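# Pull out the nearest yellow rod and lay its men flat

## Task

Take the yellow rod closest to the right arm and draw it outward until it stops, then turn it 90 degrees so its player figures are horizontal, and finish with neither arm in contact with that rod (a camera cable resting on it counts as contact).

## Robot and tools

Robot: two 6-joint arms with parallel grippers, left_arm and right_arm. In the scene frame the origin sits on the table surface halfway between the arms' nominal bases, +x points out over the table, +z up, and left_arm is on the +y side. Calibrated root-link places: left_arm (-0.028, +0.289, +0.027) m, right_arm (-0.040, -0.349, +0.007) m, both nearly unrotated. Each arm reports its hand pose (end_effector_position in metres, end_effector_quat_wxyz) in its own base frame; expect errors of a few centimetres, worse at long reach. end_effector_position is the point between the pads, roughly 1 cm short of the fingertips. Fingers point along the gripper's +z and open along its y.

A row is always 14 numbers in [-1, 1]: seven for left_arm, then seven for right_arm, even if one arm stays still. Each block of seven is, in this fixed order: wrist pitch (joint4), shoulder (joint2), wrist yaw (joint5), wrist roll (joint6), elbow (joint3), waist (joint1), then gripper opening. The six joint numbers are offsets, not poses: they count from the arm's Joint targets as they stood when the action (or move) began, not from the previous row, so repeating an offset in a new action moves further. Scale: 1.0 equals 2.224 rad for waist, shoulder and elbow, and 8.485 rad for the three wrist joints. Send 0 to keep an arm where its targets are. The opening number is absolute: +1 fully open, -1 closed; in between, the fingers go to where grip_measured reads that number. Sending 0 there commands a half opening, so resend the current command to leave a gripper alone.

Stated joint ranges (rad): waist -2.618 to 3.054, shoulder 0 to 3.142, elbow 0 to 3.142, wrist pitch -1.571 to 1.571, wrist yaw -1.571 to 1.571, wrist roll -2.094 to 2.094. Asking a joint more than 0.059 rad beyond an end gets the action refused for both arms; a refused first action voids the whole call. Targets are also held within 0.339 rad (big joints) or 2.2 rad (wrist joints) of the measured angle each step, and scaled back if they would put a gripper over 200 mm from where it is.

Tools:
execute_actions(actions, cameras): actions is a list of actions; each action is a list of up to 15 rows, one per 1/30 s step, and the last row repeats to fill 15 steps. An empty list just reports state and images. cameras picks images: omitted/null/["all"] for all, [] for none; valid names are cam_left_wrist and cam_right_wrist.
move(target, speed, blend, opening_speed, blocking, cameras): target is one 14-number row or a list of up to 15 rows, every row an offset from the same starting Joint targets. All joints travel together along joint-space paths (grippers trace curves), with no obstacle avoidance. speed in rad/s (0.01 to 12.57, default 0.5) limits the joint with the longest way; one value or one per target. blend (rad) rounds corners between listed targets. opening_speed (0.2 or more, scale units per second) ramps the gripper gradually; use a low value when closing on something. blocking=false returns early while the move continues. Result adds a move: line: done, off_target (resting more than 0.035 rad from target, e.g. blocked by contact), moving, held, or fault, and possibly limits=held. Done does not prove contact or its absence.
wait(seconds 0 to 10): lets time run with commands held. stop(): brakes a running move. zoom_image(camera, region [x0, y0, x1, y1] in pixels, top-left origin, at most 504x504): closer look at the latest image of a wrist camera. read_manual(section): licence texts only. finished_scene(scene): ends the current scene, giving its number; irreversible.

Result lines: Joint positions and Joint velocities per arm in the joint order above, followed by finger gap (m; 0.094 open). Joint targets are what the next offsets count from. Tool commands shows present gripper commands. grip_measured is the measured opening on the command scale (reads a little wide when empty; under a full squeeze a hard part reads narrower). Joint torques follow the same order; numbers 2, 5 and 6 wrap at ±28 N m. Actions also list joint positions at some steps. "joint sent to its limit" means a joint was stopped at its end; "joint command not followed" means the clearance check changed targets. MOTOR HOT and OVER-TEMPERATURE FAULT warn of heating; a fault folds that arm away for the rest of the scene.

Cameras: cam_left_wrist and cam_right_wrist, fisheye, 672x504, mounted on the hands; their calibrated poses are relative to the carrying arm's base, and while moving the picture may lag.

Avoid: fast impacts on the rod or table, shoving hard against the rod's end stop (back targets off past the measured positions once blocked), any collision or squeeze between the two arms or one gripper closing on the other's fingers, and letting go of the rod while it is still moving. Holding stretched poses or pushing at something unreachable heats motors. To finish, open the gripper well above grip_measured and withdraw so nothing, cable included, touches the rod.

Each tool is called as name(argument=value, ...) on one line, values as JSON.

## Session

execute_actions(actions=[])

Scene clock: 0.00 s.
left_arm: end_effector_position=(+0.3899, -0.0004, +0.1147) grip_measured=+1.000 end_effector_quat_wxyz=(+0.609, -0.026, +0.793, +0.006) | right_arm: end_effector_position=(+0.3960, -0.0474, +0.1154) grip_measured=+1.000 end_effector_quat_wxyz=(+0.595, +0.094, +0.794, -0.086)
Joint names: [wrist pitch, shoulder, wrist yaw, wrist roll, elbow, waist]
Joint positions: left_arm=[0.911 1.495 -0.08 -0.043 0.322 -0.04 0.094] | right_arm=[0.848 1.518 0.234 0.044 0.38 -0.018 0.094]
Joint velocities: within noise
Joint torques (N m): no reading
Heat: left arm: 42 °C; right arm: 40 °C.
Joint targets: left_arm=[0.899 1.493 -0.081 -0.042 0.324 -0.040] | right_arm=[0.837 1.515 0.234 0.045 0.383 -0.018]
Tool commands: left_gripper/opening=+1.0 right_gripper/opening=+1.0
camera_calibration:
cam_left_wrist: T_world_to_cam=[[0.0222135, -0.980285, 0.196335, -0.0420869], [-0.593611, -0.170951, -0.786385, 0.357186], [0.804446, -0.0990782, -0.585705, -0.125405], [0, 0, 0, 1]] pos_world=[0.313846, 0.00737939, 0.215698]
cam_right_wrist: T_world_to_cam=[[-0.244005, -0.947103, 0.208463, 0.0183839], [-0.655393, 0.00260904, -0.755284, 0.379511], [0.714788, -0.320918, -0.621361, -0.108823], [0, 0, 0, 1]] pos_world=[0.331, -0.0185021, 0.215188]

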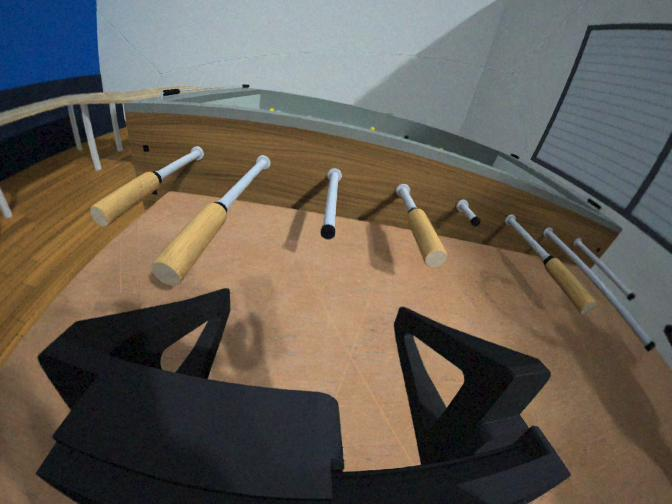

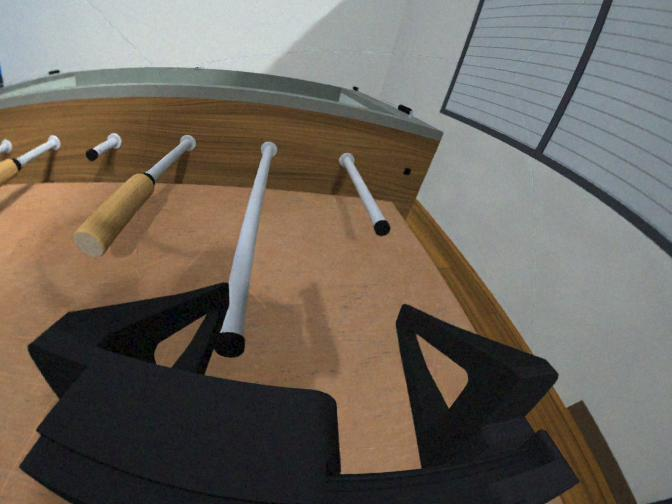

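move(target=[[0,0,0,0,0,0,1,0,-0.0899,0,0,0,0,1],[0,0,0,0,0,0,1,0.0351,0.1812,0.0416,-0.0053,0.1713,0.2373,1]], speed=0.8, blend=0.05)

Scene clock: 43.20 s.
left_arm: end_effector_position=(+0.3899, -0.0004, +0.1147) grip_measured=+1.000 end_effector_quat_wxyz=(+0.609, -0.026, +0.793, +0.006) | right_arm: end_effector_position=(+0.4632, +0.1492, +0.1579) grip_measured=+1.000 end_effector_quat_wxyz=(+0.695, +0.020, +0.718, -0.031)
Joint names: [wrist pitch, shoulder, wrist yaw, wrist roll, elbow, waist]
Joint positions: left_arm=[0.911 1.495 -0.08 -0.043 0.322 -0.04 0.094] | right_arm=[1.129 1.905 0.585 0.004 0.738 0.513 0.094]
Joint velocities: within noise
Joint torques (N m): left_arm=[1.9 -5.76 -0.04 0.02 5.34 -0.06] | right_arm=[1.75 -6.54 0.07 -0.05 7.12 -0.28]
Heat: left arm: 42 °C; right arm: 41 °C.
Joint targets: left_arm=[0.899 1.493 -0.081 -0.042 0.324 -0.040] | right_arm=[1.135 1.918 0.587 0.000 0.764 0.510]
move: done
camera_calibration:
cam_left_wrist: T_world_to_cam=[[0.0222135, -0.980285, 0.196335, -0.0420869], [-0.593611, -0.170951, -0.786385, 0.357186], [0.804446, -0.0990782, -0.585705, -0.125405], [0, 0, 0, 1]] pos_world=[0.313846, 0.00737939, 0.215698]
cam_right_wrist: T_world_to_cam=[[-0.113703, -0.973867, 0.196608, 0.157645], [-0.437652, -0.12856, -0.889906, 0.395142], [0.891926, -0.187231, -0.411598, -0.20242], [0, 0, 0, 1]] pos_world=[0.371403, 0.166426, 0.237329]

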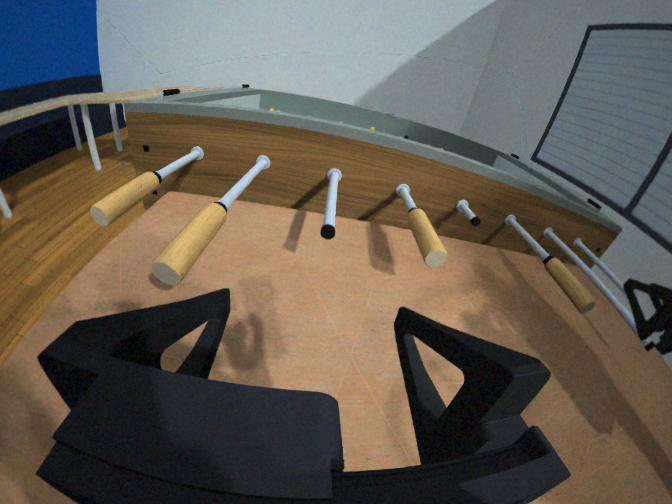

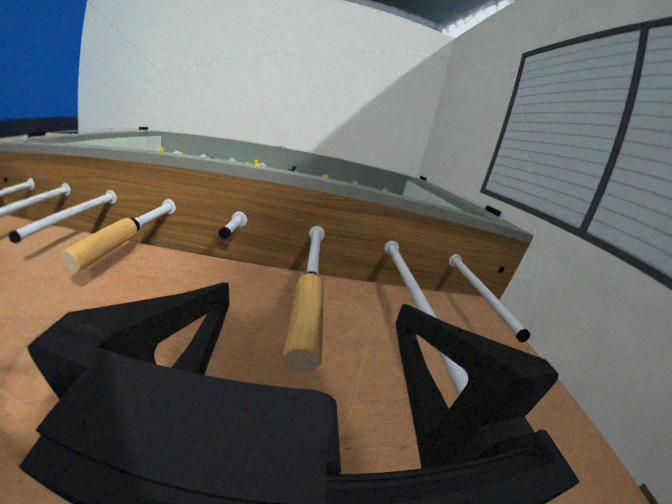

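move(target=[[0,0,0,0,0,0,1,0,0,0,-0.1851,0,0,0.3],[0,0,0,0,0,0,1,0.0469,0.1763,0.0007,-0.1851,-0.0027,0.0027,0.3]], speed=[1.5,0.5], blend=0.2, opening_speed=1.5, cameras=["cam_right_wrist"])

Scene clock: 56.20 s.
left_arm: end_effector_position=(+0.3899, -0.0004, +0.1147) grip_measured=+1.000 end_effector_quat_wxyz=(+0.609, -0.026, +0.793, +0.006) | right_arm: end_effector_position=(+0.4641, +0.1488, +0.0583) grip_measured=+0.302 end_effector_quat_wxyz=(-0.456, +0.504, -0.524, +0.513)
Joint names: [wrist pitch, shoulder, wrist yaw, wrist roll, elbow, waist]
Joint positions: left_arm=[0.911 1.495 -0.08 -0.043 0.322 -0.04 0.094] | right_arm=[1.479 2.291 0.591 -1.572 0.742 0.513 0.061]
Joint velocities: within noise
Joint torques (N m): left_arm=[1.88 -5.78 -0.04 0.01 5.38 -0.09] | right_arm=[2.17 -7.12 0.1 0.03 4.41 0.24]
Heat: left arm: 42 °C; right arm: 43 °C.
Joint targets: left_arm=[0.899 1.493 -0.081 -0.042 0.324 -0.040] | right_arm=[1.533 2.310 0.593 -1.570 0.758 0.516]
move: off_target (right_arm); blend cut to 0.199 rad at target 1; right_arm: the wrist pitch is farthest, 0.054 rad from its target
camera_calibration:
cam_right_wrist: T_world_to_cam=[[0.0243723, 0.215939, 0.976103, -0.109654], [-0.457057, -0.865965, 0.202986, 0.361808], [0.889103, -0.451082, 0.077591, -0.232159], [0, 0, 0, 1]] pos_world=[0.374452, 0.232269, 0.0516051]
Images, in order (width x height): cam_right_wrist 672x504.

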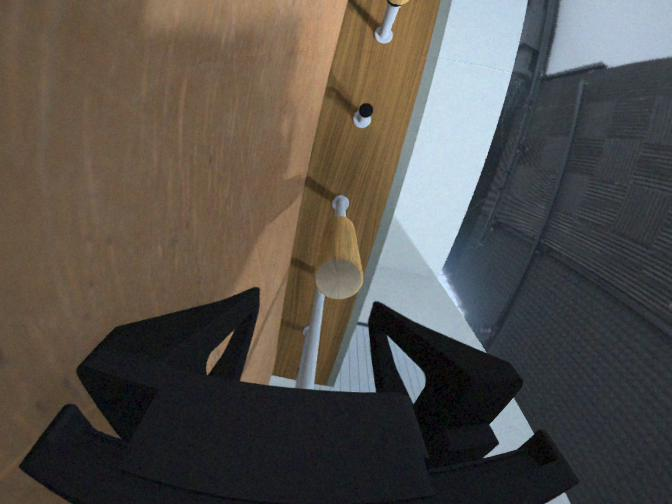

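move(target=[[0,0,0,0,0,0,1,0,-0.0157,0,0,0,0,0.3],[0,0,0,0,0,0,1,-0.0037,0.001,-0.0035,0,0.0302,-0.0133,0.3]], speed=0.4, cameras=["cam_right_wrist"])

Scene clock: 72.80 s.
left_arm: end_effector_position=(+0.3899, -0.0004, +0.1147) grip_measured=+1.000 end_effector_quat_wxyz=(+0.609, -0.026, +0.793, +0.006) | right_arm: end_effector_position=(+0.4825, +0.1504, +0.0785) grip_measured=+0.302 end_effector_quat_wxyz=(+0.478, -0.479, +0.520, -0.521)
Joint names: [wrist pitch, shoulder, wrist yaw, wrist roll, elbow, waist]
Joint positions: left_arm=[0.911 1.495 -0.08 -0.043 0.322 -0.04 0.094] | right_arm=[1.478 2.291 0.577 -1.573 0.812 0.494 0.061]
Joint velocities: within noise
Joint torques (N m): left_arm=[1.89 -5.76 -0.02 0.01 5.33 -0.05] | right_arm=[1.89 -7.36 -0.07 0.03 4.55 -0.61]
Heat: left arm: 42 °C; right arm: 45 °C.
Joint targets: left_arm=[0.899 1.493 -0.081 -0.042 0.324 -0.040] | right_arm=[1.502 2.312 0.564 -1.571 0.825 0.486]
move: done
camera_calibration:
cam_right_wrist: T_world_to_cam=[[-0.0334398, 0.183636, 0.982425, -0.097903], [-0.472544, -0.869068, 0.146362, 0.379921], [0.880672, -0.459345, 0.115838, -0.247178], [0, 0, 0, 1]] pos_world=[0.393938, 0.234615, 0.0692088]
Images, in order (width x height): cam_right_wrist 672x504.

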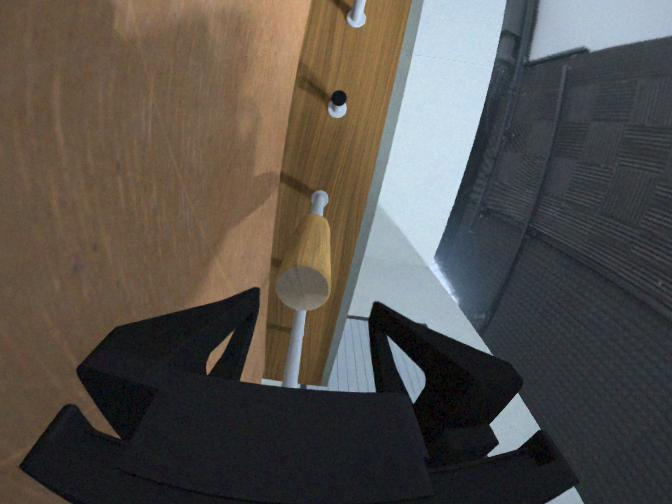

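move(target=[[0,0,0,0,0,0,1,-0.0067,0.0238,-0.0041,0,0.0477,-0.0166,0.35],[0,0,0,0,0,0,1,-0.0231,0.063,-0.0113,0,0.1448,-0.0442,0.35]], speed=0.3, blend=0.04, cameras=["cam_right_wrist"])

Scene clock: 88.43 s.
left_arm: end_effector_position=(+0.3899, -0.0004, +0.1147) grip_measured=+1.000 end_effector_quat_wxyz=(+0.609, -0.026, +0.793, +0.006) | right_arm: end_effector_position=(+0.5582, +0.1448, +0.0740) grip_measured=+0.348 end_effector_quat_wxyz=(+0.481, -0.475, +0.519, -0.523)
Joint names: [wrist pitch, shoulder, wrist yaw, wrist roll, elbow, waist]
Joint positions: left_arm=[0.911 1.495 -0.08 -0.043 0.322 -0.04 0.094] | right_arm=[1.312 2.427 0.481 -1.573 1.126 0.395 0.063]
Joint velocities: within noise
Joint torques (N m): left_arm=[1.87 -5.78 -0.03 0.01 5.34 -0.05] | right_arm=[1.66 -8.79 -0.09 0.03 6.13 -0.65]
Heat: left arm: 41 °C; right arm: 44 °C.
Joint targets: left_arm=[0.899 1.493 -0.081 -0.042 0.324 -0.040] | right_arm=[1.305 2.452 0.468 -1.570 1.147 0.388]
move: done
camera_calibration:
cam_right_wrist: T_world_to_cam=[[-0.0434476, 0.179356, 0.982824, -0.0837042], [-0.475964, -0.868653, 0.13748, 0.413937], [0.878391, -0.461816, 0.123108, -0.314751], [0, 0, 0, 1]] pos_world=[0.469857, 0.229224, 0.0641067]
Images, in order (width x height): cam_right_wrist 672x504.

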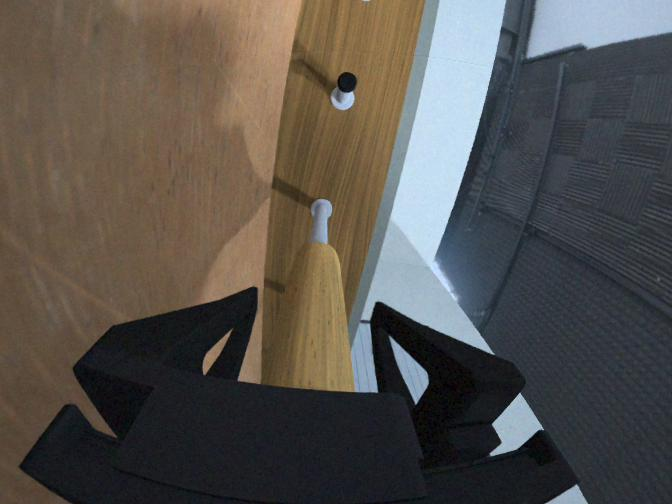

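move(target=[0,0,0,0,0,0,1,0,0,0,0,0,0,-0.5], opening_speed=0.8, cameras=[])

move(target=[0,0,0,0,0,0,1,0,0,0,0.1851,0,0,-0.5], speed=1.0, cameras=["cam_right_wrist"])

Scene clock: 94.90 s.
left_arm: end_effector_position=(+0.3899, -0.0004, +0.1147) grip_measured=+1.000 end_effector_quat_wxyz=(+0.609, -0.026, +0.793, +0.006) | right_arm: end_effector_position=(+0.5582, +0.1450, +0.0722) grip_measured=-0.305 end_effector_quat_wxyz=(+0.480, -0.477, +0.519, -0.522)
Joint names: [wrist pitch, shoulder, wrist yaw, wrist roll, elbow, waist]
Joint positions: left_arm=[0.911 1.495 -0.08 -0.043 0.322 -0.04 0.094] | right_arm=[1.308 2.428 0.48 -1.573 1.126 0.395 0.033]
Joint velocities: within noise
Joint torques (N m): left_arm=[1.89 -5.75 -0.03 0.02 5.34 -0.05] | right_arm=[1.67 -8.85 -0.09 0.04 6.12 -0.65]
Heat: left arm: 41 °C; right arm: 44 °C.
Joint targets: left_arm=[0.899 1.493 -0.081 -0.042 0.324 -0.040] | right_arm=[1.305 2.452 0.468 -1.570 1.147 0.388]
move: done
No camera images: "cameras" was empty.

Scene clock: 97.43 s.
left_arm: end_effector_position=(+0.3899, -0.0004, +0.1147) grip_measured=+1.000 end_effector_quat_wxyz=(+0.609, -0.026, +0.793, +0.006) | right_arm: end_effector_position=(+0.5586, +0.1447, +0.0729) grip_measured=-0.306 end_effector_quat_wxyz=(+0.709, +0.019, +0.704, -0.038)
Joint names: [wrist pitch, shoulder, wrist yaw, wrist roll, elbow, waist]
Joint positions: left_arm=[0.911 1.495 -0.08 -0.043 0.322 -0.04 0.094] | right_arm=[1.311 2.428 0.474 -0.03 1.126 0.393 0.033]
Joint velocities: within noise
Joint torques (N m): left_arm=[1.88 -5.76 -0.04 0.01 5.34 -0.02] | right_arm=[1.65 -8.85 -0.03 0.34 6.12 -0.44]
Heat: left arm: 41 °C; right arm: 44 °C.
Joint targets: left_arm=[0.899 1.493 -0.081 -0.042 0.324 -0.040] | right_arm=[1.305 2.452 0.468 0.000 1.147 0.388]
move: done
camera_calibration:
cam_right_wrist: T_world_to_cam=[[-0.129419, -0.970491, 0.203466, 0.188572], [-0.404546, -0.135662, -0.904399, 0.344137], [0.905314, -0.199358, -0.375051, -0.331707], [0, 0, 0, 1]] pos_world=[0.463923, 0.163565, 0.148462]
Images, in order (width x height): cam_right_wrist 672x504.

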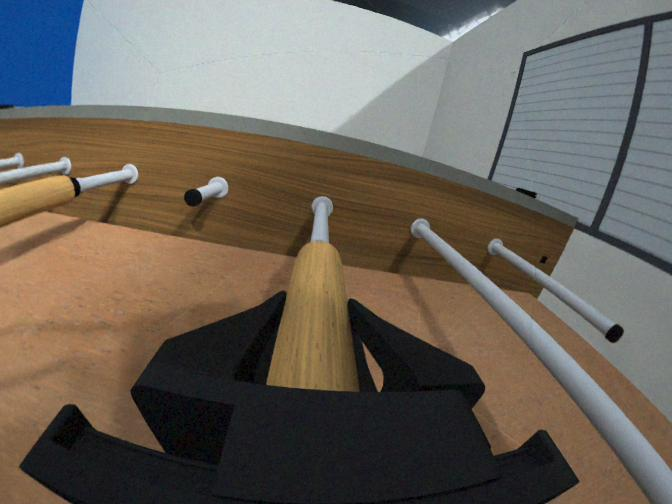

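move(target=[[0,0,0,0,0,0,1,0,-0.0579,0.0062,0.0065,-0.0862,0.0239,-0.5],[0,0,0,0,0,0,1,-0.0013,-0.106,0.0127,0.0106,-0.1572,0.0496,-0.5],[0,0,0,0,0,0,1,-0.0057,-0.1405,0.0172,0.0144,-0.1977,0.068,-0.5]], speed=[0.3,0.3,0.2], blend=0.03, cameras=["cam_right_wrist"])

Scene clock: 115.70 s.
left_arm: end_effector_position=(+0.3899, -0.0004, +0.1147) grip_measured=+1.000 end_effector_quat_wxyz=(+0.609, -0.026, +0.793, +0.006) | right_arm: end_effector_position=(+0.4759, +0.1496, +0.0710) grip_measured=-0.306 end_effector_quat_wxyz=(+0.661, +0.033, +0.749, -0.023)
Joint names: [wrist pitch, shoulder, wrist yaw, wrist roll, elbow, waist]
Joint positions: left_arm=[0.911 1.495 -0.08 -0.043 0.322 -0.04 0.094] | right_arm=[1.252 2.181 0.571 0.089 0.78 0.497 0.033]
Joint velocities: within noise
Joint torques (N m): left_arm=[1.88 -5.76 -0.03 0.01 5.37 -0.06] | right_arm=[1.71 -12.03 0.56 0.37 -1.26 3.84]
Heat: left arm: 41 °C; right arm: 44 °C.
Joint targets: left_arm=[0.899 1.493 -0.081 -0.042 0.324 -0.040] | right_arm=[1.257 2.140 0.613 0.122 0.708 0.539]
move: off_target (right_arm); right_arm: the elbow is farthest, 0.073 rad from its target
camera_calibration:
cam_right_wrist: T_world_to_cam=[[-0.105157, -0.978999, 0.17465, 0.174733], [-0.517893, -0.0960158, -0.85004, 0.353889], [0.848957, -0.179837, -0.49692, -0.224029], [0, 0, 0, 1]] pos_world=[0.391843, 0.164754, 0.158978]
Images, in order (width x height): cam_right_wrist 672x504.

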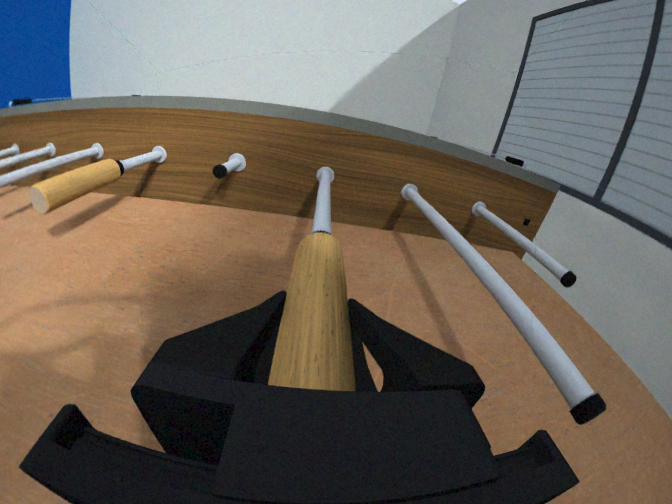

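move(target=[0,0,0,0,0,0,1,-0.0026,-0.0207,0.0027,0.0006,-0.0243,0.0112,-0.5], speed=0.2, cameras=["cam_right_wrist"])

Scene clock: 130.83 s.
left_arm: end_effector_position=(+0.3899, -0.0004, +0.1147) grip_measured=+1.000 end_effector_quat_wxyz=(+0.609, -0.026, +0.793, +0.006) | right_arm: end_effector_position=(+0.4750, +0.1490, +0.0727) grip_measured=-0.306 end_effector_quat_wxyz=(+0.654, +0.032, +0.755, -0.023)
Joint names: [wrist pitch, shoulder, wrist yaw, wrist roll, elbow, waist]
Joint positions: left_arm=[0.911 1.495 -0.08 -0.043 0.322 -0.04 0.094] | right_arm=[1.207 2.153 0.566 0.098 0.776 0.495 0.033]
Joint velocities: within noise
Joint torques (N m): left_arm=[1.88 -5.79 -0.03 0.02 5.34 -0.06] | right_arm=[1.95 -13.45 0.87 0.32 -5.05 6.22]
Heat: left arm: 41 °C; right arm: 44 °C.
Joint targets: left_arm=[0.899 1.493 -0.081 -0.042 0.324 -0.040] | right_arm=[1.235 2.094 0.636 0.127 0.653 0.564]
move: off_target (right_arm); right_arm: the elbow is farthest, 0.122 rad from its target
camera_calibration:
cam_right_wrist: T_world_to_cam=[[-0.100072, -0.979036, 0.177411, 0.171225], [-0.533873, -0.0976303, -0.83991, 0.36185], [0.839622, -0.178767, -0.51291, -0.217089], [0, 0, 0, 1]] pos_world=[0.39259, 0.164154, 0.162197]
Images, in order (width x height): cam_right_wrist 672x504.

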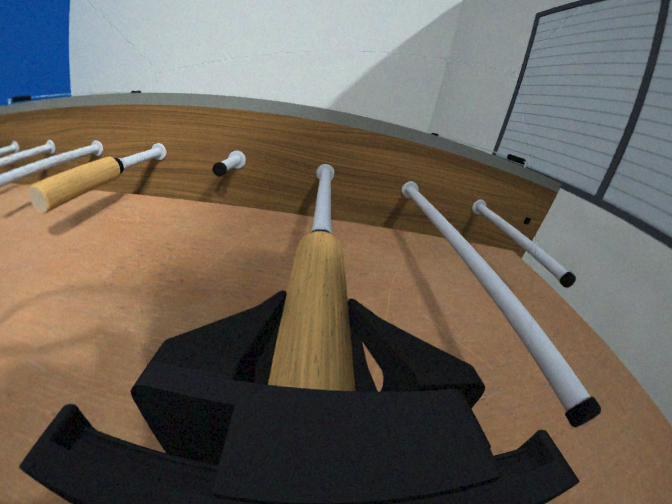

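move(target=[0,0,0,0,0,0,1,-0.0035,0.0202,-0.0082,-0.0025,0.0420,-0.027,-0.5], speed=0.4, cameras=[])

move(target=[0,0,0,0,0,0,1,0,0,0,0,0,0,0.6], opening_speed=1.5, cameras=["cam_right_wrist"])

Scene clock: 136.30 s.
left_arm: end_effector_position=(+0.3899, -0.0004, +0.1147) grip_measured=+1.000 end_effector_quat_wxyz=(+0.609, -0.026, +0.793, +0.006) | right_arm: end_effector_position=(+0.4778, +0.1486, +0.0732) grip_measured=-0.306 end_effector_quat_wxyz=(+0.654, +0.030, +0.756, -0.020)
Joint names: [wrist pitch, shoulder, wrist yaw, wrist roll, elbow, waist]
Joint positions: left_arm=[0.911 1.495 -0.08 -0.043 0.322 -0.04 0.094] | right_arm=[1.199 2.153 0.551 0.098 0.783 0.487 0.033]
Joint velocities: within noise
Joint torques (N m): left_arm=[1.89 -5.81 -0.02 0.02 5.39 -0.05] | right_arm=[1.75 -9.62 0.28 0.09 1.57 1.55]
Heat: left arm: 41 °C; right arm: 45 °C.
Joint targets: left_arm=[0.899 1.493 -0.081 -0.042 0.324 -0.040] | right_arm=[1.206 2.139 0.567 0.106 0.747 0.504]
move: off_target (right_arm); right_arm: the elbow is farthest, 0.036 rad from its target
No camera images: "cameras" was empty.

Scene clock: 137.27 s.
left_arm: end_effector_position=(+0.3899, -0.0004, +0.1147) grip_measured=+1.000 end_effector_quat_wxyz=(+0.609, -0.026, +0.793, +0.006) | right_arm: end_effector_position=(+0.4710, +0.1492, +0.0671) grip_measured=+0.598 end_effector_quat_wxyz=(+0.648, +0.026, +0.761, -0.025)
Joint names: [wrist pitch, shoulder, wrist yaw, wrist roll, elbow, waist]
Joint positions: left_arm=[0.911 1.495 -0.08 -0.043 0.322 -0.04 0.094] | right_arm=[1.201 2.153 0.564 0.098 0.762 0.499 0.075]
Joint velocities: within noise
Joint torques (N m): left_arm=[1.87 -5.78 -0.02 0.02 5.31 -0.06] | right_arm=[1.73 -9.62 0.15 0.09 2.93 0.49]
Heat: left arm: 41 °C; right arm: 45 °C.
Joint targets: left_arm=[0.899 1.493 -0.081 -0.042 0.324 -0.040] | right_arm=[1.205 2.139 0.567 0.106 0.747 0.504]
move: done
camera_calibration:
cam_right_wrist: T_world_to_cam=[[-0.0914524, -0.97797, 0.187645, 0.167083], [-0.547445, -0.10803, -0.829839, 0.362342], [0.831829, -0.178616, -0.525506, -0.212044], [0, 0, 0, 1]] pos_world=[0.390027, 0.164672, 0.157903]
Images, in order (width x height): cam_right_wrist 672x504.

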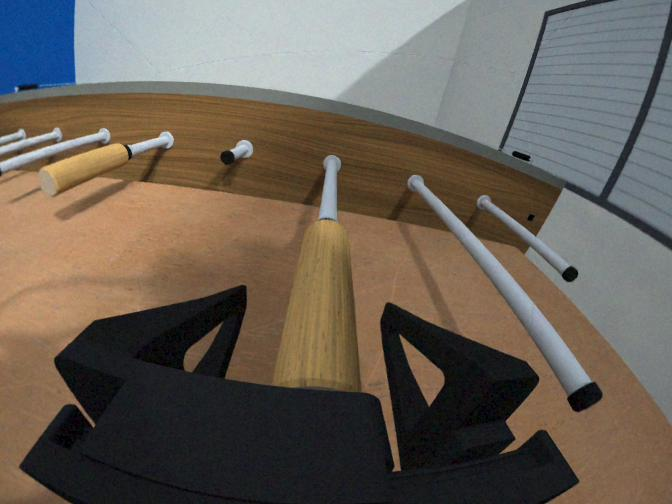

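move(target=[[0,0,0,0,0,0,1,0,-0.08,0,0,-0.03,0,0.6],[0,0,0,0,0,0,1,-0.06,-0.27,0,0,-0.03,0,0.6]], speed=0.8, blend=0.1, cameras=["cam_right_wrist"])

zoom_image(camera="cam_right_wrist", region=[150, 50, 500, 300])

Scene clock: 147.40 s.
left_arm: end_effector_position=(+0.3899, -0.0004, +0.1147) grip_measured=+1.000 end_effector_quat_wxyz=(+0.609, -0.026, +0.793, +0.006) | right_arm: end_effector_position=(+0.4315, +0.1273, +0.2083) grip_measured=+0.598 end_effector_quat_wxyz=(+0.664, +0.036, +0.746, -0.016)
Joint names: [wrist pitch, shoulder, wrist yaw, wrist roll, elbow, waist]
Joint positions: left_arm=[0.911 1.495 -0.08 -0.043 0.322 -0.04 0.094] | right_arm=[0.708 1.548 0.566 0.098 0.701 0.499 0.075]
Joint velocities: within noise
Joint torques (N m): left_arm=[1.89 -5.75 -0.04 0.02 5.34 -0.05] | right_arm=[1.6 -6.35 0.11 0.09 4.83 0.49]
Heat: left arm: 41 °C; right arm: 44 °C.
Joint targets: left_arm=[0.899 1.493 -0.081 -0.042 0.324 -0.040] | right_arm=[0.696 1.538 0.567 0.106 0.680 0.504]
move: done; blend cut to 0.089 rad at target 1
camera_calibration:
cam_right_wrist: T_world_to_cam=[[-0.101515, -0.981938, 0.159666, 0.126233], [-0.509695, -0.0864944, -0.855997, 0.441901], [0.854345, -0.168277, -0.491708, -0.126955], [0, 0, 0, 1]] pos_world=[0.346513, 0.140811, 0.295686]
Images, in order (width x height): cam_right_wrist 672x504.

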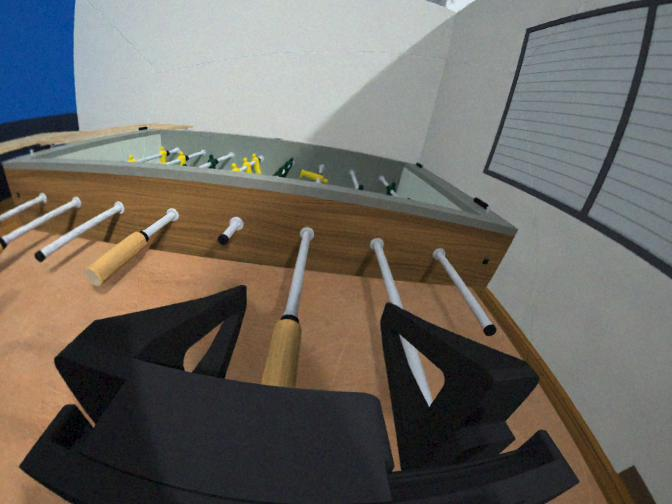

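Scaled by 1.440 from the camera's 672x504 image, which has a finer 960x720 frame.

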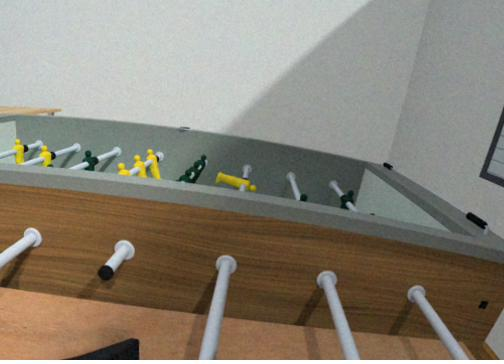

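finished_scene(scene=2)

The scene is finished: the task was done.


## Next scene

The same job, from a new start.

execute_actions(actions=[])

Scene clock: 0.00 s.
left_arm: end_effector_position=(+0.4127, +0.0165, +0.1264) grip_measured=+1.000 end_effector_quat_wxyz=(+0.618, -0.002, +0.786, +0.007) | right_arm: end_effector_position=(+0.3903, -0.0463, +0.1052) grip_measured=+1.000 end_effector_quat_wxyz=(+0.587, +0.098, +0.798, -0.097)
Joint names: [wrist pitch, shoulder, wrist yaw, wrist roll, elbow, waist]
Joint positions: left_arm=[0.901 1.55 0.039 0.018 0.411 0.054 0.094] | right_arm=[0.871 1.537 0.276 0.046 0.357 0.003 0.094]
Joint velocities: within noise
Joint torques (N m): no reading
Heat: left arm: 40 °C; right arm: 38 °C.
Joint targets: left_arm=[0.889 1.548 0.039 0.019 0.413 0.054] | right_arm=[0.861 1.534 0.277 0.048 0.360 0.003]
Tool commands: left_gripper/opening=+1.0 right_gripper/opening=+1.0
camera_calibration:
cam_left_wrist: T_world_to_cam=[[-0.0177666, -0.985889, 0.166453, -0.00796993], [-0.580802, -0.125334, -0.804339, 0.378982], [0.813851, -0.110967, -0.570379, -0.140833], [0, 0, 0, 1]] pos_world=[0.334589, 0.0240143, 0.225829]
cam_right_wrist: T_world_to_cam=[[-0.259, -0.939853, 0.222701, 0.0247898], [-0.669431, 0.00846419, -0.742826, 0.372487], [0.696262, -0.341475, -0.631359, -0.103415], [0, 0, 0, 1]] pos_world=[0.327779, -0.0151678, 0.20588]

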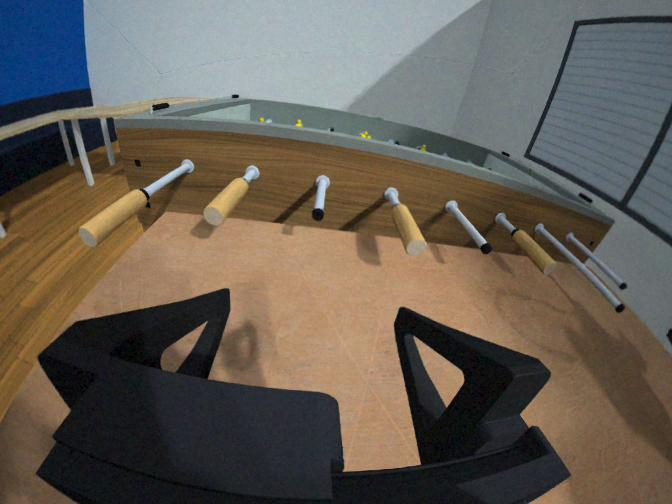

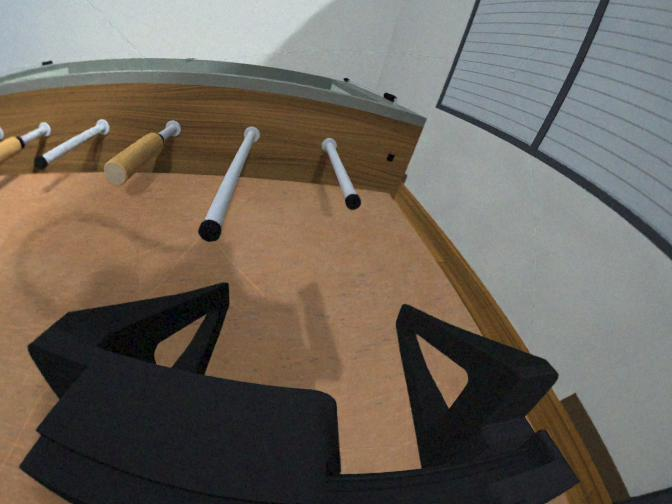

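move(target=[[0,0,0,0,0,0,1,0,-0.08,0,0,0,0,0.4],[0,0,0,0,0,0,1,0.0164,0.304,0.0297,-0.0057,0.3777,0.2006,0.4],[0,0,0,0,0,0,1,0.0164,0.304,0.0297,-0.1907,0.3777,0.2006,0.4],[0,0,0,0,0,0,1,0.0471,0.4206,0.0297,-0.1907,0.3798,0.2006,0.4]], speed=[1.0,1.0,1.8,0.6], blend=[0.1,0.1,0.1,0], opening_speed=1.0, cameras=["cam_right_wrist"])

Scene clock: 43.90 s.
left_arm: end_effector_position=(+0.4127, +0.0165, +0.1264) grip_measured=+1.000 end_effector_quat_wxyz=(+0.618, -0.002, +0.786, +0.007) | right_arm: end_effector_position=(+0.5595, +0.1728, +0.0675) grip_measured=+0.401 end_effector_quat_wxyz=(+0.473, -0.488, +0.521, -0.517)
Joint names: [wrist pitch, shoulder, wrist yaw, wrist roll, elbow, waist]
Joint positions: left_arm=[0.901 1.55 0.039 0.018 0.411 0.054 0.094] | right_arm=[1.241 2.448 0.53 -1.573 1.186 0.452 0.066]
Joint velocities: within noise
Joint torques (N m): left_arm=[1.84 -6.75 0 0.01 5.64 -0.06] | right_arm=[1.79 -9.48 0.04 0.05 6.06 -0.24]
Heat: left arm: 40 °C; right arm: 40 °C.
Joint targets: left_arm=[0.889 1.548 0.039 0.019 0.413 0.054] | right_arm=[1.261 2.470 0.529 -1.571 1.205 0.449]
move: done; blend cut to 0.089 rad at target 1
camera_calibration:
cam_right_wrist: T_world_to_cam=[[-0.0166125, 0.192495, 0.981157, -0.0994411], [-0.465058, -0.870174, 0.162846, 0.432173], [0.885124, -0.45359, 0.103977, -0.306025], [0, 0, 0, 1]] pos_world=[0.470203, 0.256398, 0.0590091]
Images, in order (width x height): cam_right_wrist 672x504.

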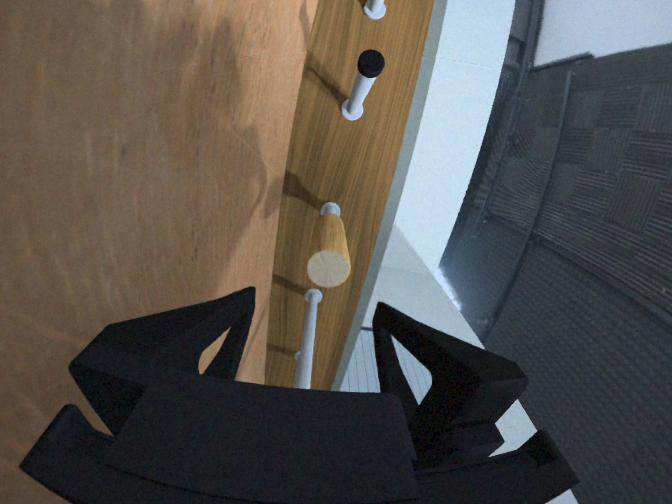

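move(target=[[0,0,0,0,0,0,1,-0.0176,0.0481,-0.0069,0,0.1174,-0.0264,0.4],[0,0,0,0,0,0,1,-0.04,0.1111,-0.0126,0,0.2603,-0.048,0.4]], speed=0.45, blend=0.05, cameras=["cam_right_wrist"])

Scene clock: 58.03 s.
left_arm: end_effector_position=(+0.4127, +0.0165, +0.1264) grip_measured=+1.000 end_effector_quat_wxyz=(+0.618, -0.002, +0.786, +0.007) | right_arm: end_effector_position=(+0.6678, +0.1640, +0.0744) grip_measured=+0.401 end_effector_quat_wxyz=(+0.478, -0.477, +0.520, -0.522)
Joint names: [wrist pitch, shoulder, wrist yaw, wrist roll, elbow, waist]
Joint positions: left_arm=[0.901 1.55 0.039 0.018 0.411 0.054 0.094] | right_arm=[0.935 2.688 0.435 -1.573 1.757 0.349 0.066]
Joint velocities: within noise
Joint torques (N m): left_arm=[1.86 -6.8 -0.02 0 5.65 -0.03] | right_arm=[1.61 -11.4 -0.1 0.04 8.13 -0.57]
Heat: left arm: 40 °C; right arm: 42 °C.
Joint targets: left_arm=[0.889 1.548 0.039 0.019 0.413 0.054] | right_arm=[0.921 2.717 0.422 -1.570 1.784 0.342]
move: done
camera_calibration:
cam_right_wrist: T_world_to_cam=[[-0.0366463, 0.18298, 0.982433, -0.0880016], [-0.476058, -0.867572, 0.143829, 0.482175], [0.87865, -0.462425, 0.118902, -0.402018], [0, 0, 0, 1]] pos_world=[0.579552, 0.248521, 0.0649059]
Images, in order (width x height): cam_right_wrist 672x504.

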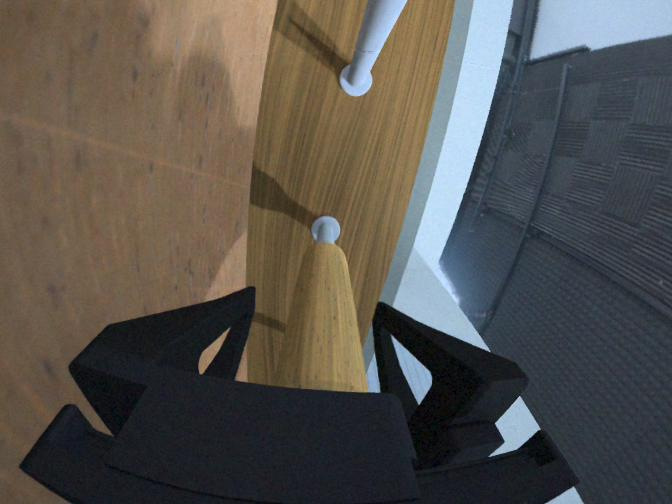

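move(target=[0,0,0,0,0,0,1,0,0,0,0,0,0,-0.5], opening_speed=0.9, cameras=[])

move(target=[0,0,0,0,0,0,1,0,0,0,0.1886,0,0,-0.5], speed=1.1, cameras=["cam_right_wrist"])

Scene clock: 64.83 s.
left_arm: end_effector_position=(+0.4127, +0.0165, +0.1264) grip_measured=+1.000 end_effector_quat_wxyz=(+0.618, -0.002, +0.786, +0.007) | right_arm: end_effector_position=(+0.6684, +0.1644, +0.0771) grip_measured=-0.307 end_effector_quat_wxyz=(+0.481, -0.475, +0.519, -0.523)
Joint names: [wrist pitch, shoulder, wrist yaw, wrist roll, elbow, waist]
Joint positions: left_arm=[0.901 1.55 0.039 0.018 0.411 0.054 0.094] | right_arm=[0.939 2.688 0.435 -1.574 1.761 0.349 0.033]
Joint velocities: within noise
Joint torques (N m): left_arm=[1.84 -6.78 0 0.02 5.68 -0.05] | right_arm=[1.52 -11.41 -0.1 0.04 7.83 -0.55]
Heat: left arm: 40 °C; right arm: 42 °C.
Joint targets: left_arm=[0.889 1.548 0.039 0.019 0.413 0.054] | right_arm=[0.921 2.717 0.422 -1.571 1.784 0.342]
move: done
No camera images: "cameras" was empty.

Scene clock: 67.30 s.
left_arm: end_effector_position=(+0.4127, +0.0165, +0.1264) grip_measured=+1.000 end_effector_quat_wxyz=(+0.618, -0.002, +0.786, +0.007) | right_arm: end_effector_position=(+0.6684, +0.1648, +0.0776) grip_measured=-0.307 end_effector_quat_wxyz=(+0.711, +0.031, +0.702, -0.028)
Joint names: [wrist pitch, shoulder, wrist yaw, wrist roll, elbow, waist]
Joint positions: left_arm=[0.901 1.55 0.039 0.018 0.411 0.054 0.094] | right_arm=[0.941 2.688 0.432 -0.002 1.761 0.349 0.033]
Joint velocities: within noise
Joint torques (N m): left_arm=[1.86 -6.82 -0.01 0.02 5.68 -0.05] | right_arm=[1.5 -11.41 -0.07 0.31 7.83 -0.55]
Heat: left arm: 40 °C; right arm: 42 °C.
Joint targets: left_arm=[0.889 1.548 0.039 0.019 0.413 0.054] | right_arm=[0.921 2.717 0.422 0.030 1.784 0.342]
move: done
camera_calibration:
cam_right_wrist: T_world_to_cam=[[-0.133197, -0.975665, 0.174171, 0.226981], [-0.397784, -0.108333, -0.911061, 0.38708], [0.907759, -0.190633, -0.373674, -0.428528], [0, 0, 0, 1]] pos_world=[0.573208, 0.181699, 0.15299]
Images, in order (width x height): cam_right_wrist 672x504.

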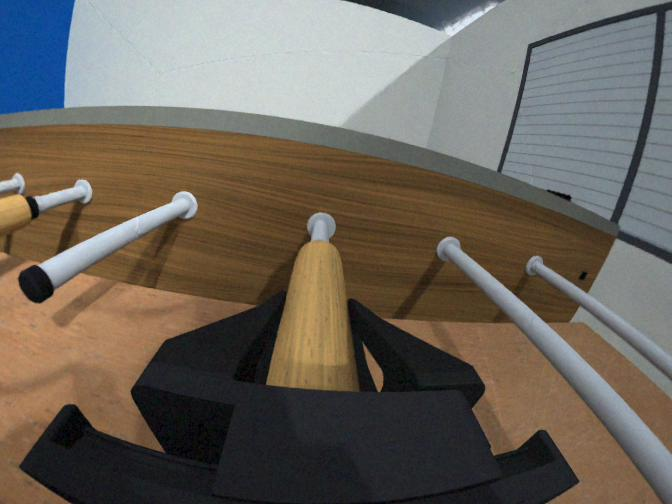

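move(target=[[0,0,0,0,0,0,1,0.0199,-0.0749,0.0062,0,-0.1507,0.0238,-0.5],[0,0,0,0,0,0,1,0.0379,-0.1235,0.0132,0,-0.2683,0.0505,-0.5],[0,0,0,0,0,0,1,0.0403,-0.1693,0.0193,0.0033,-0.3456,0.0739,-0.5],[0,0,0,0,0,0,1,0.0407,-0.2031,0.0244,0.0062,-0.3985,0.0941,-0.5],[0,0,0,0,0,0,1,0.0389,-0.2323,0.0291,0.0095,-0.439,0.113,-0.5]], speed=[0.4,0.4,0.35,0.25,0.2], blend=0.04, cameras=["cam_right_wrist"])

Scene clock: 96.13 s.
left_arm: end_effector_position=(+0.4127, +0.0165, +0.1264) grip_measured=+1.000 end_effector_quat_wxyz=(+0.618, -0.002, +0.786, +0.007) | right_arm: end_effector_position=(+0.4958, +0.1761, +0.0726) grip_measured=-0.307 end_effector_quat_wxyz=(+0.670, +0.032, +0.741, -0.020)
Joint names: [wrist pitch, shoulder, wrist yaw, wrist roll, elbow, waist]
Joint positions: left_arm=[0.901 1.55 0.039 0.018 0.411 0.054 0.094] | right_arm=[1.217 2.252 0.601 0.082 0.913 0.532 0.033]
Joint velocities: within noise
Joint torques (N m): left_arm=[1.85 -6.78 -0.01 0.02 5.63 -0.05] | right_arm=[1.95 -13.85 0.83 0.3 -3.59 5.57]
Heat: left arm: 40 °C; right arm: 42 °C.
Joint targets: left_arm=[0.889 1.548 0.039 0.019 0.413 0.054] | right_arm=[1.251 2.200 0.669 0.111 0.807 0.594]
move: off_target (right_arm); right_arm: the elbow is farthest, 0.105 rad from its target
camera_calibration:
cam_right_wrist: T_world_to_cam=[[-0.103582, -0.980085, 0.169422, 0.202314], [-0.496153, -0.0967163, -0.862832, 0.358309], [0.862034, -0.173433, -0.476254, -0.244468], [0, 0, 0, 1]] pos_world=[0.409472, 0.190541, 0.158455]
Images, in order (width x height): cam_right_wrist 672x504.

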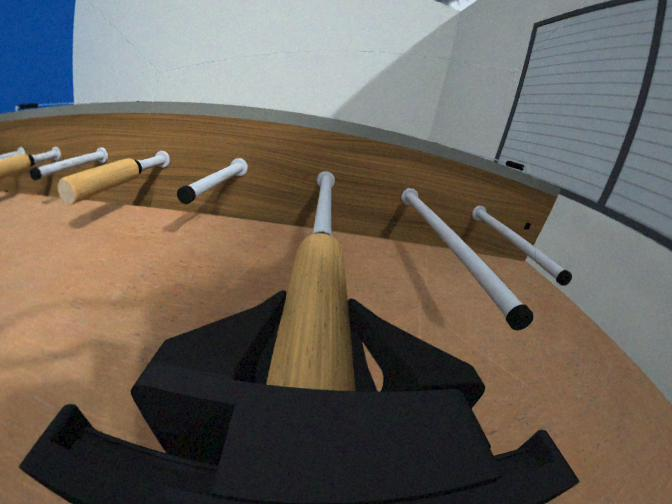

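move(target=[0,0,0,0,0,0,1,-0.0042,0.018,-0.0077,-0.0024,0.0369,-0.0247,-0.5], speed=0.4, cameras=[])

move(target=[0,0,0,0,0,0,1,0,0,0,0,0,0,0.6], opening_speed=1.5, cameras=["cam_right_wrist"])

move(target=[[0,0,0,0,0,0,1,0,-0.08,0,0,-0.03,0,0.6],[0,0,0,0,0,0,1,-0.06,-0.27,0,0,-0.03,0,0.6]], speed=0.8, blend=0.08, cameras=["cam_right_wrist"])

zoom_image(camera="cam_right_wrist", region=[150, 50, 500, 300])

Scene clock: 110.33 s.
left_arm: end_effector_position=(+0.4127, +0.0165, +0.1264) grip_measured=+1.000 end_effector_quat_wxyz=(+0.618, -0.002, +0.786, +0.007) | right_arm: end_effector_position=(+0.4983, +0.1761, +0.0734) grip_measured=-0.307 end_effector_quat_wxyz=(+0.670, +0.030, +0.741, -0.017)
Joint names: [wrist pitch, shoulder, wrist yaw, wrist roll, elbow, waist]
Joint positions: left_arm=[0.901 1.55 0.039 0.018 0.411 0.054 0.094] | right_arm=[1.21 2.252 0.589 0.083 0.92 0.526 0.033]
Joint velocities: within noise
Joint torques (N m): left_arm=[1.87 -6.79 0 0 5.64 -0.05] | right_arm=[1.69 -10.48 0.25 0.09 2.09 1.16]
Heat: left arm: 40 °C; right arm: 44 °C.
Joint targets: left_arm=[0.889 1.548 0.039 0.019 0.413 0.054] | right_arm=[1.215 2.240 0.604 0.090 0.889 0.539]
move: done
No camera images: "cameras" was empty.

Scene clock: 111.30 s.
left_arm: end_effector_position=(+0.4127, +0.0165, +0.1264) grip_measured=+1.000 end_effector_quat_wxyz=(+0.618, -0.002, +0.786, +0.007) | right_arm: end_effector_position=(+0.4933, +0.1762, +0.0684) grip_measured=+0.598 end_effector_quat_wxyz=(+0.666, +0.028, +0.745, -0.022)
Joint names: [wrist pitch, shoulder, wrist yaw, wrist roll, elbow, waist]
Joint positions: left_arm=[0.901 1.55 0.039 0.018 0.411 0.054 0.094] | right_arm=[1.211 2.252 0.601 0.083 0.904 0.535 0.075]
Joint velocities: within noise
Joint torques (N m): left_arm=[1.86 -6.78 -0.01 0.01 5.65 -0.02] | right_arm=[1.68 -10.43 0.13 0.09 3.17 0.42]
Heat: left arm: 40 °C; right arm: 44 °C.
Joint targets: left_arm=[0.889 1.548 0.039 0.019 0.413 0.054] | right_arm=[1.216 2.240 0.604 0.090 0.889 0.539]
move: done
camera_calibration:
cam_right_wrist: T_world_to_cam=[[-0.0987214, -0.97912, 0.177702, 0.199755], [-0.506874, -0.104196, -0.8557, 0.359568], [0.856349, -0.174549, -0.486004, -0.240586], [0, 0, 0, 1]] pos_world=[0.408001, 0.191056, 0.15526]
Images, in order (width x height): cam_right_wrist 672x504.

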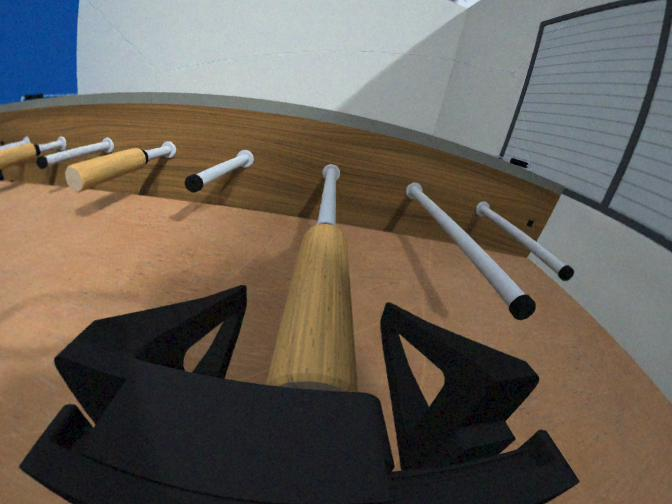

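Scene clock: 113.07 s.
left_arm: end_effector_position=(+0.4127, +0.0165, +0.1264) grip_measured=+1.000 end_effector_quat_wxyz=(+0.618, -0.002, +0.786, +0.007) | right_arm: end_effector_position=(+0.4550, +0.1532, +0.2269) grip_measured=+0.598 end_effector_quat_wxyz=(+0.680, +0.037, +0.732, -0.013)
Joint names: [wrist pitch, shoulder, wrist yaw, wrist roll, elbow, waist]
Joint positions: left_arm=[0.901 1.55 0.039 0.018 0.411 0.054 0.094] | right_arm=[0.717 1.648 0.603 0.083 0.841 0.535 0.075]
Joint velocities: within noise
Joint torques (N m): left_arm=[1.86 -6.78 -0.01 0.02 5.67 -0.02] | right_arm=[1.48 -7.38 0.09 0.09 5.07 0.42]
Heat: left arm: 40 °C; right arm: 44 °C.
Joint targets: left_arm=[0.889 1.548 0.039 0.019 0.413 0.054] | right_arm=[0.706 1.640 0.604 0.090 0.823 0.539]
move: done
camera_calibration:
cam_right_wrist: T_world_to_cam=[[-0.107362, -0.98284, 0.149997, 0.156076], [-0.471691, -0.0824558, -0.8779, 0.459197], [0.875203, -0.165006, -0.454744, -0.1519], [0, 0, 0, 1]] pos_world=[0.366299, 0.166197, 0.310642]
Images, in order (width x height): cam_right_wrist 672x504.

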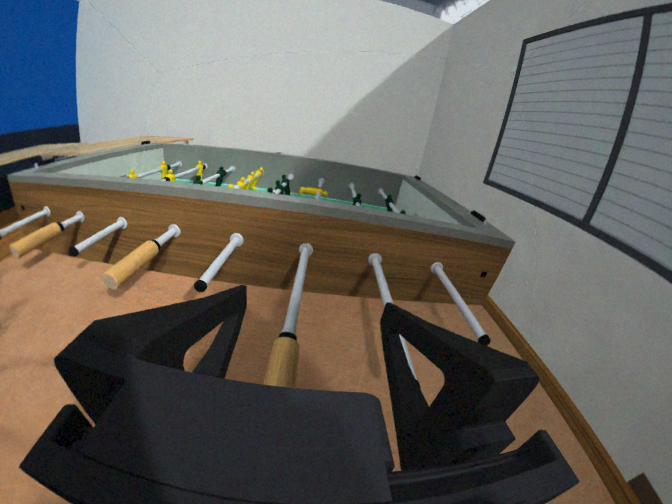

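Scaled by 1.440 from the camera's 672x504 image, which has a finer 960x720 frame.

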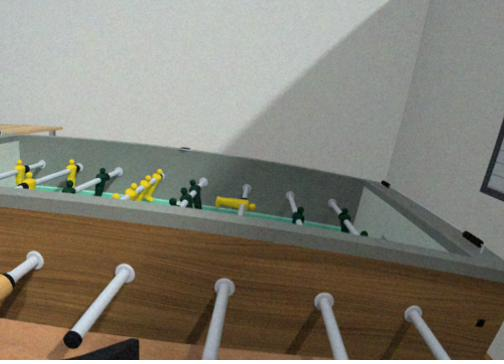

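Men flat, rod out, gripper clear.

finished_scene(scene=3)

The scene is finished: the task was done.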